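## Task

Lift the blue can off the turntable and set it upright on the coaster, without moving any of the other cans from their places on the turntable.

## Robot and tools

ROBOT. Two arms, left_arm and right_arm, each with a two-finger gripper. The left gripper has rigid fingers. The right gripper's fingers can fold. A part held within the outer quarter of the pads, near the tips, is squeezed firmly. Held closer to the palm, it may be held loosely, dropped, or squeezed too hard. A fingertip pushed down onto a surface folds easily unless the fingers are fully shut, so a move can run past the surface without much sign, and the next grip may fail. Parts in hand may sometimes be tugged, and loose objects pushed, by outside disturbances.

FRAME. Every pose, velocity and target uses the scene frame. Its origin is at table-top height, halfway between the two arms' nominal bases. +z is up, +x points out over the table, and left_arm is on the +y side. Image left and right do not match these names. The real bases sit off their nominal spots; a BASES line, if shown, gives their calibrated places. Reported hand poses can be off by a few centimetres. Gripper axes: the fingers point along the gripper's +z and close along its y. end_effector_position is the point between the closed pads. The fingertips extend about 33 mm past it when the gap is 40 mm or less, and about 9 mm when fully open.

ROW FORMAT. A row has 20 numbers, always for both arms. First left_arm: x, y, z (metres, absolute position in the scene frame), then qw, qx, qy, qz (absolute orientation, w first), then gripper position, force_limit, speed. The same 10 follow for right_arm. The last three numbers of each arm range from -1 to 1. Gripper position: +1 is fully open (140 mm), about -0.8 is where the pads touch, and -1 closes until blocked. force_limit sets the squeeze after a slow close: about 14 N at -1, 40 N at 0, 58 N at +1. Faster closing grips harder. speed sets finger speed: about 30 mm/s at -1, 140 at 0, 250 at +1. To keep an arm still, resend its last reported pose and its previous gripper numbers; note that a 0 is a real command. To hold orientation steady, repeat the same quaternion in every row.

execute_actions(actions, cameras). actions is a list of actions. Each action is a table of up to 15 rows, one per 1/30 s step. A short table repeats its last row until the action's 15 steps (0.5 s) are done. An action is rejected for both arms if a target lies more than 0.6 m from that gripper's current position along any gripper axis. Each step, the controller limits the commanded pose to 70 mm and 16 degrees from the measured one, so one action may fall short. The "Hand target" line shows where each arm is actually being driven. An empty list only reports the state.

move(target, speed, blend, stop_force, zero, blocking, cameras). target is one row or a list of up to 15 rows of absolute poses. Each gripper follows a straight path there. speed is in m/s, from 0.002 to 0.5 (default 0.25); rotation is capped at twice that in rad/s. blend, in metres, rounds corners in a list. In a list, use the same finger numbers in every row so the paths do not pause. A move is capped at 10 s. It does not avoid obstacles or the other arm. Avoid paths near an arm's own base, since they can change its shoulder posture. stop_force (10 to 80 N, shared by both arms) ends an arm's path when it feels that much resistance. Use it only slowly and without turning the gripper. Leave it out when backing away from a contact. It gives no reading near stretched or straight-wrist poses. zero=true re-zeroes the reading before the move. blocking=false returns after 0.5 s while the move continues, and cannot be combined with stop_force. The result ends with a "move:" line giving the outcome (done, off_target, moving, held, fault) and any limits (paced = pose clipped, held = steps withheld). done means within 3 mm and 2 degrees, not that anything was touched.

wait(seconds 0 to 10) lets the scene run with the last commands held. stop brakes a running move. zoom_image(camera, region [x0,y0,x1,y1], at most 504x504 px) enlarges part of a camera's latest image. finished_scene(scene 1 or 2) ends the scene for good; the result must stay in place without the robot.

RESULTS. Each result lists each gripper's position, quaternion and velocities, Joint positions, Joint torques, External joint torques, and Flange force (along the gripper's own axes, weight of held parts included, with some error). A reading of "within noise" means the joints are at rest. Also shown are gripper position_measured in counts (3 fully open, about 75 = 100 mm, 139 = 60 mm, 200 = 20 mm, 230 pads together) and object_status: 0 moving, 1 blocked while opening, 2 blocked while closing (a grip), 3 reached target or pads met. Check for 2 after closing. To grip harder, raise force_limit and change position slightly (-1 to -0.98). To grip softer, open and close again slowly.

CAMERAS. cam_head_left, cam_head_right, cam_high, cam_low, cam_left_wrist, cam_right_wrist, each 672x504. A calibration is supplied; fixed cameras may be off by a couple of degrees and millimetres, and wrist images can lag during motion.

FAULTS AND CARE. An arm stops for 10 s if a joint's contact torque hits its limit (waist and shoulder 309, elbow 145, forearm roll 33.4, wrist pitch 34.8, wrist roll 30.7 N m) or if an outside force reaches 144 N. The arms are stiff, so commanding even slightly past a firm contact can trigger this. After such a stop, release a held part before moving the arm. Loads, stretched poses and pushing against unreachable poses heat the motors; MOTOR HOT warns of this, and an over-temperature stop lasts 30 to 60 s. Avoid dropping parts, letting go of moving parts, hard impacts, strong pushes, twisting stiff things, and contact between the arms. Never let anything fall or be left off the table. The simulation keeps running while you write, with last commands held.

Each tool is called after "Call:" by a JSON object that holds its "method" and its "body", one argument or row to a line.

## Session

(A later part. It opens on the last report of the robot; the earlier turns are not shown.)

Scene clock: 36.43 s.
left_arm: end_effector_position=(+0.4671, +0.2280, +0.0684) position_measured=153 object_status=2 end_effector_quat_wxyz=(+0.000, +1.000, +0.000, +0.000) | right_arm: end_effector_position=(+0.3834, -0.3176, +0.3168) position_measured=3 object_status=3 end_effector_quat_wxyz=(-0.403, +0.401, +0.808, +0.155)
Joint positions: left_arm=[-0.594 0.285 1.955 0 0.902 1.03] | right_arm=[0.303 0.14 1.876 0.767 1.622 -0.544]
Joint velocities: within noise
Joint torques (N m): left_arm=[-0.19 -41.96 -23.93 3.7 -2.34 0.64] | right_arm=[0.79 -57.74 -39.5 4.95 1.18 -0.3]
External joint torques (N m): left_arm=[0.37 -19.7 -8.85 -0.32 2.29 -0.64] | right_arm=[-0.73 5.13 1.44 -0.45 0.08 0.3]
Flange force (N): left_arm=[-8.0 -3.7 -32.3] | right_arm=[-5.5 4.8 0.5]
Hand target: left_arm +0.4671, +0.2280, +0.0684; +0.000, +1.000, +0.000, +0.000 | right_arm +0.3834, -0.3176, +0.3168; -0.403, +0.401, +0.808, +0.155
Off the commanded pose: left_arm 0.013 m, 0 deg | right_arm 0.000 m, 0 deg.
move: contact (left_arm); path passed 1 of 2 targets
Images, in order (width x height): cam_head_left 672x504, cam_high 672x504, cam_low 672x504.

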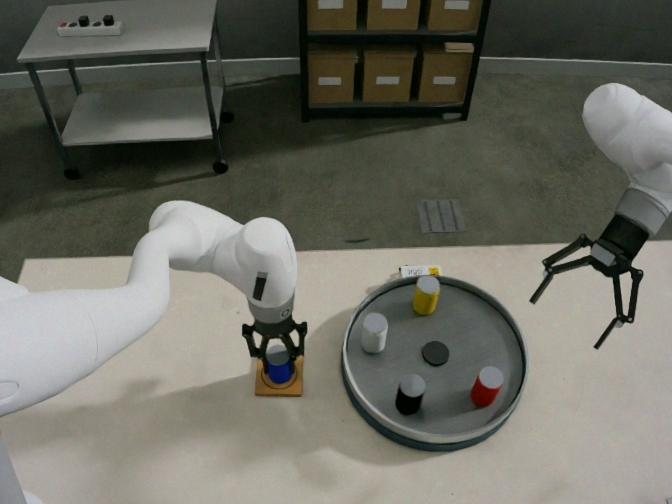

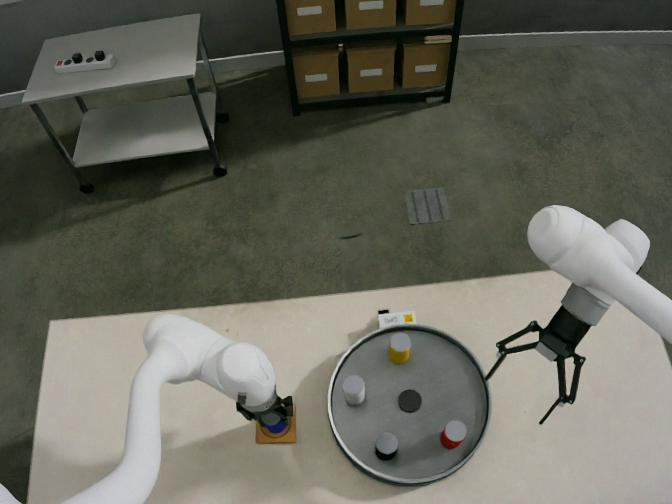

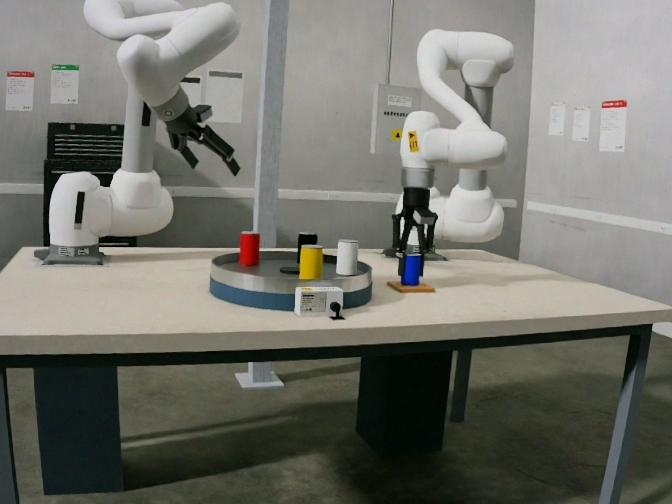

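Call:
{"method": "move", "body": {
  "target": [
    [0.4671,0.228,0.069,0,1,0,0,-1,-1,-0.2,0.3834,-0.3176,0.3168,-0.403,0.401,0.808,0.155,1,1,1],
    [0.4671,0.228,0.069,0,1,0,0,0.3,-1,-0.5,0.3834,-0.3176,0.3168,-0.403,0.401,0.808,0.155,1,1,1],
    [0.4671,0.228,0.16,0,1,0,0,0.3,-1,-0.5,0.3834,-0.3176,0.3168,-0.403,0.401,0.808,0.155,1,1,1]
  ],
  "speed": [0.02, 0.1, 0.18]
}}

Scene clock: 41.13 s.
left_arm: end_effector_position=(+0.4671, +0.2280, +0.1599) position_measured=91 object_status=3 end_effector_quat_wxyz=(+0.000, +1.000, +0.000, +0.000) | right_arm: end_effector_position=(+0.3834, -0.3176, +0.3168) position_measured=3 object_status=3 end_effector_quat_wxyz=(-0.403, +0.401, +0.808, +0.155)
Joint positions: left_arm=[-0.594 0.198 1.872 0 1.071 1.03] | right_arm=[0.303 0.14 1.876 0.767 1.622 -0.544]
Joint velocities: within noise
Joint torques (N m): left_arm=[0.13 -57.13 -38.99 4.26 -0.16 0.65] | right_arm=[1.32 -58.47 -39.45 5.03 1.13 -0.34]
External joint torques (N m): left_arm=[0.04 0.49 2.44 -0.48 0.11 -0.65] | right_arm=[-1.43 5.88 1.31 -0.51 0.13 0.34]
Flange force (N): left_arm=[-3.8 -0.9 2.7] | right_arm=[-6.7 5.6 -0.7]
Hand target: left_arm +0.4671, +0.2280, +0.1600; +0.000, +1.000, +0.000, +0.000 | right_arm +0.3834, -0.3176, +0.3168; -0.403, +0.401, +0.808, +0.155
Off the commanded pose: left_arm 0.000 m, 0 deg | right_arm 0.000 m, 0 deg.
move: done
camera_calibration:
cam_left_wrist: T_world_to_cam=[[-0.0140004, -0.999753, 0.0172382, 0.23715], [-0.936938, 0.0191379, 0.348971, 0.380719], [-0.349215, -0.0112653, -0.936975, 0.463955], [0, 0, 0, 1]] pos_world=[0.52205, 0.235032, 0.297766]
cam_right_wrist: T_world_to_cam=[[0.79082, 0.606912, -0.0791338, -0.0781632], [0.490552, -0.705834, -0.511035, -0.245555], [-0.366008, 0.365317, -0.855909, 0.671106], [0, 0, 0, 1]] pos_world=[0.427901, -0.37105, 0.442733]

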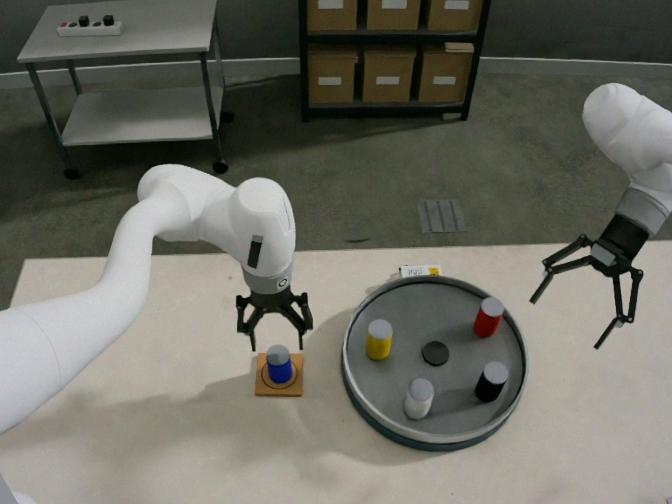

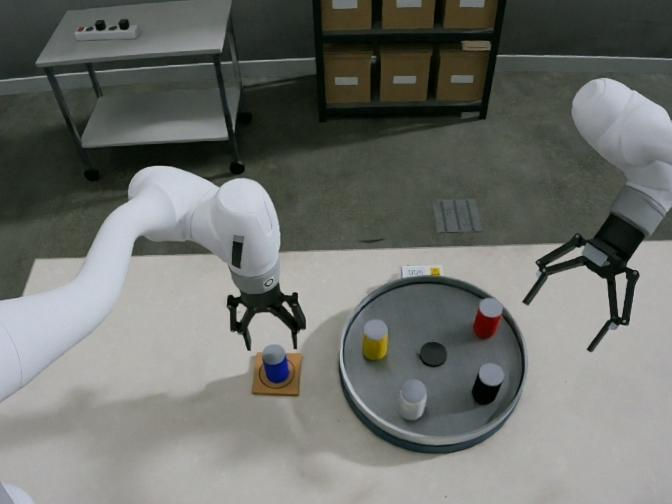

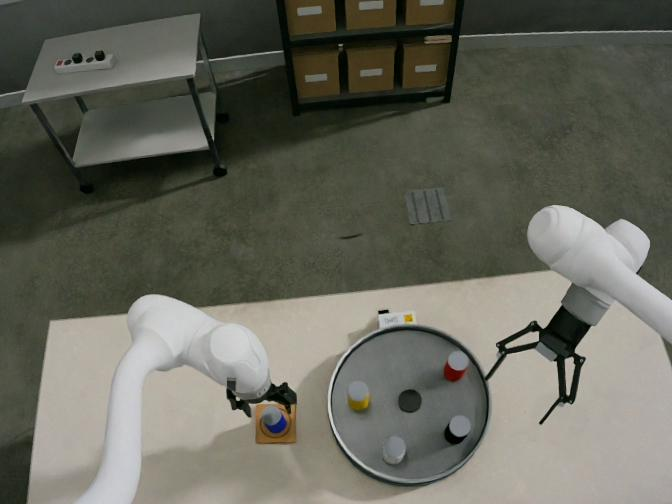

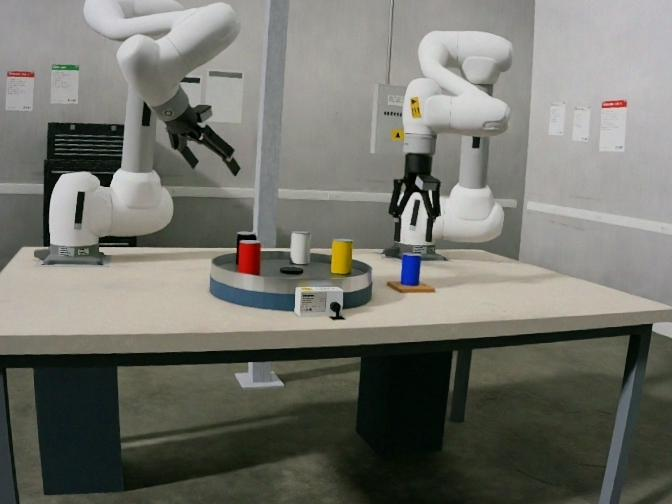

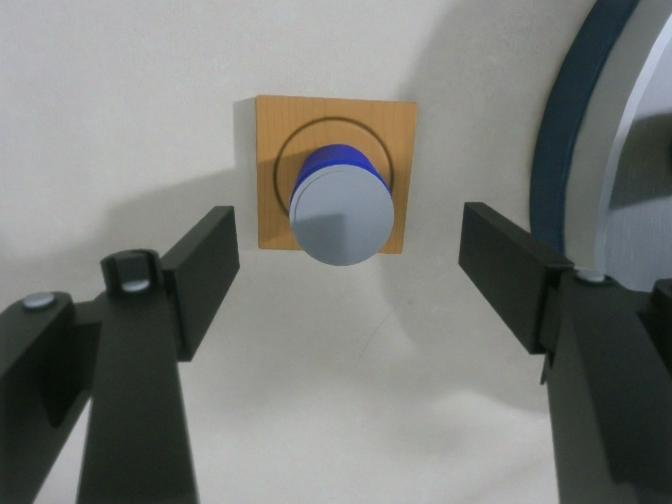

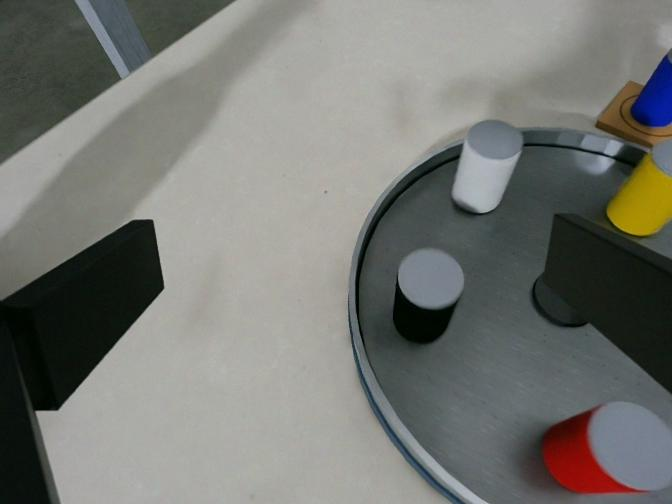

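Call:
{"method": "finished_scene", "body": {
  "scene": 2
}}

The scene is finished: the task was done.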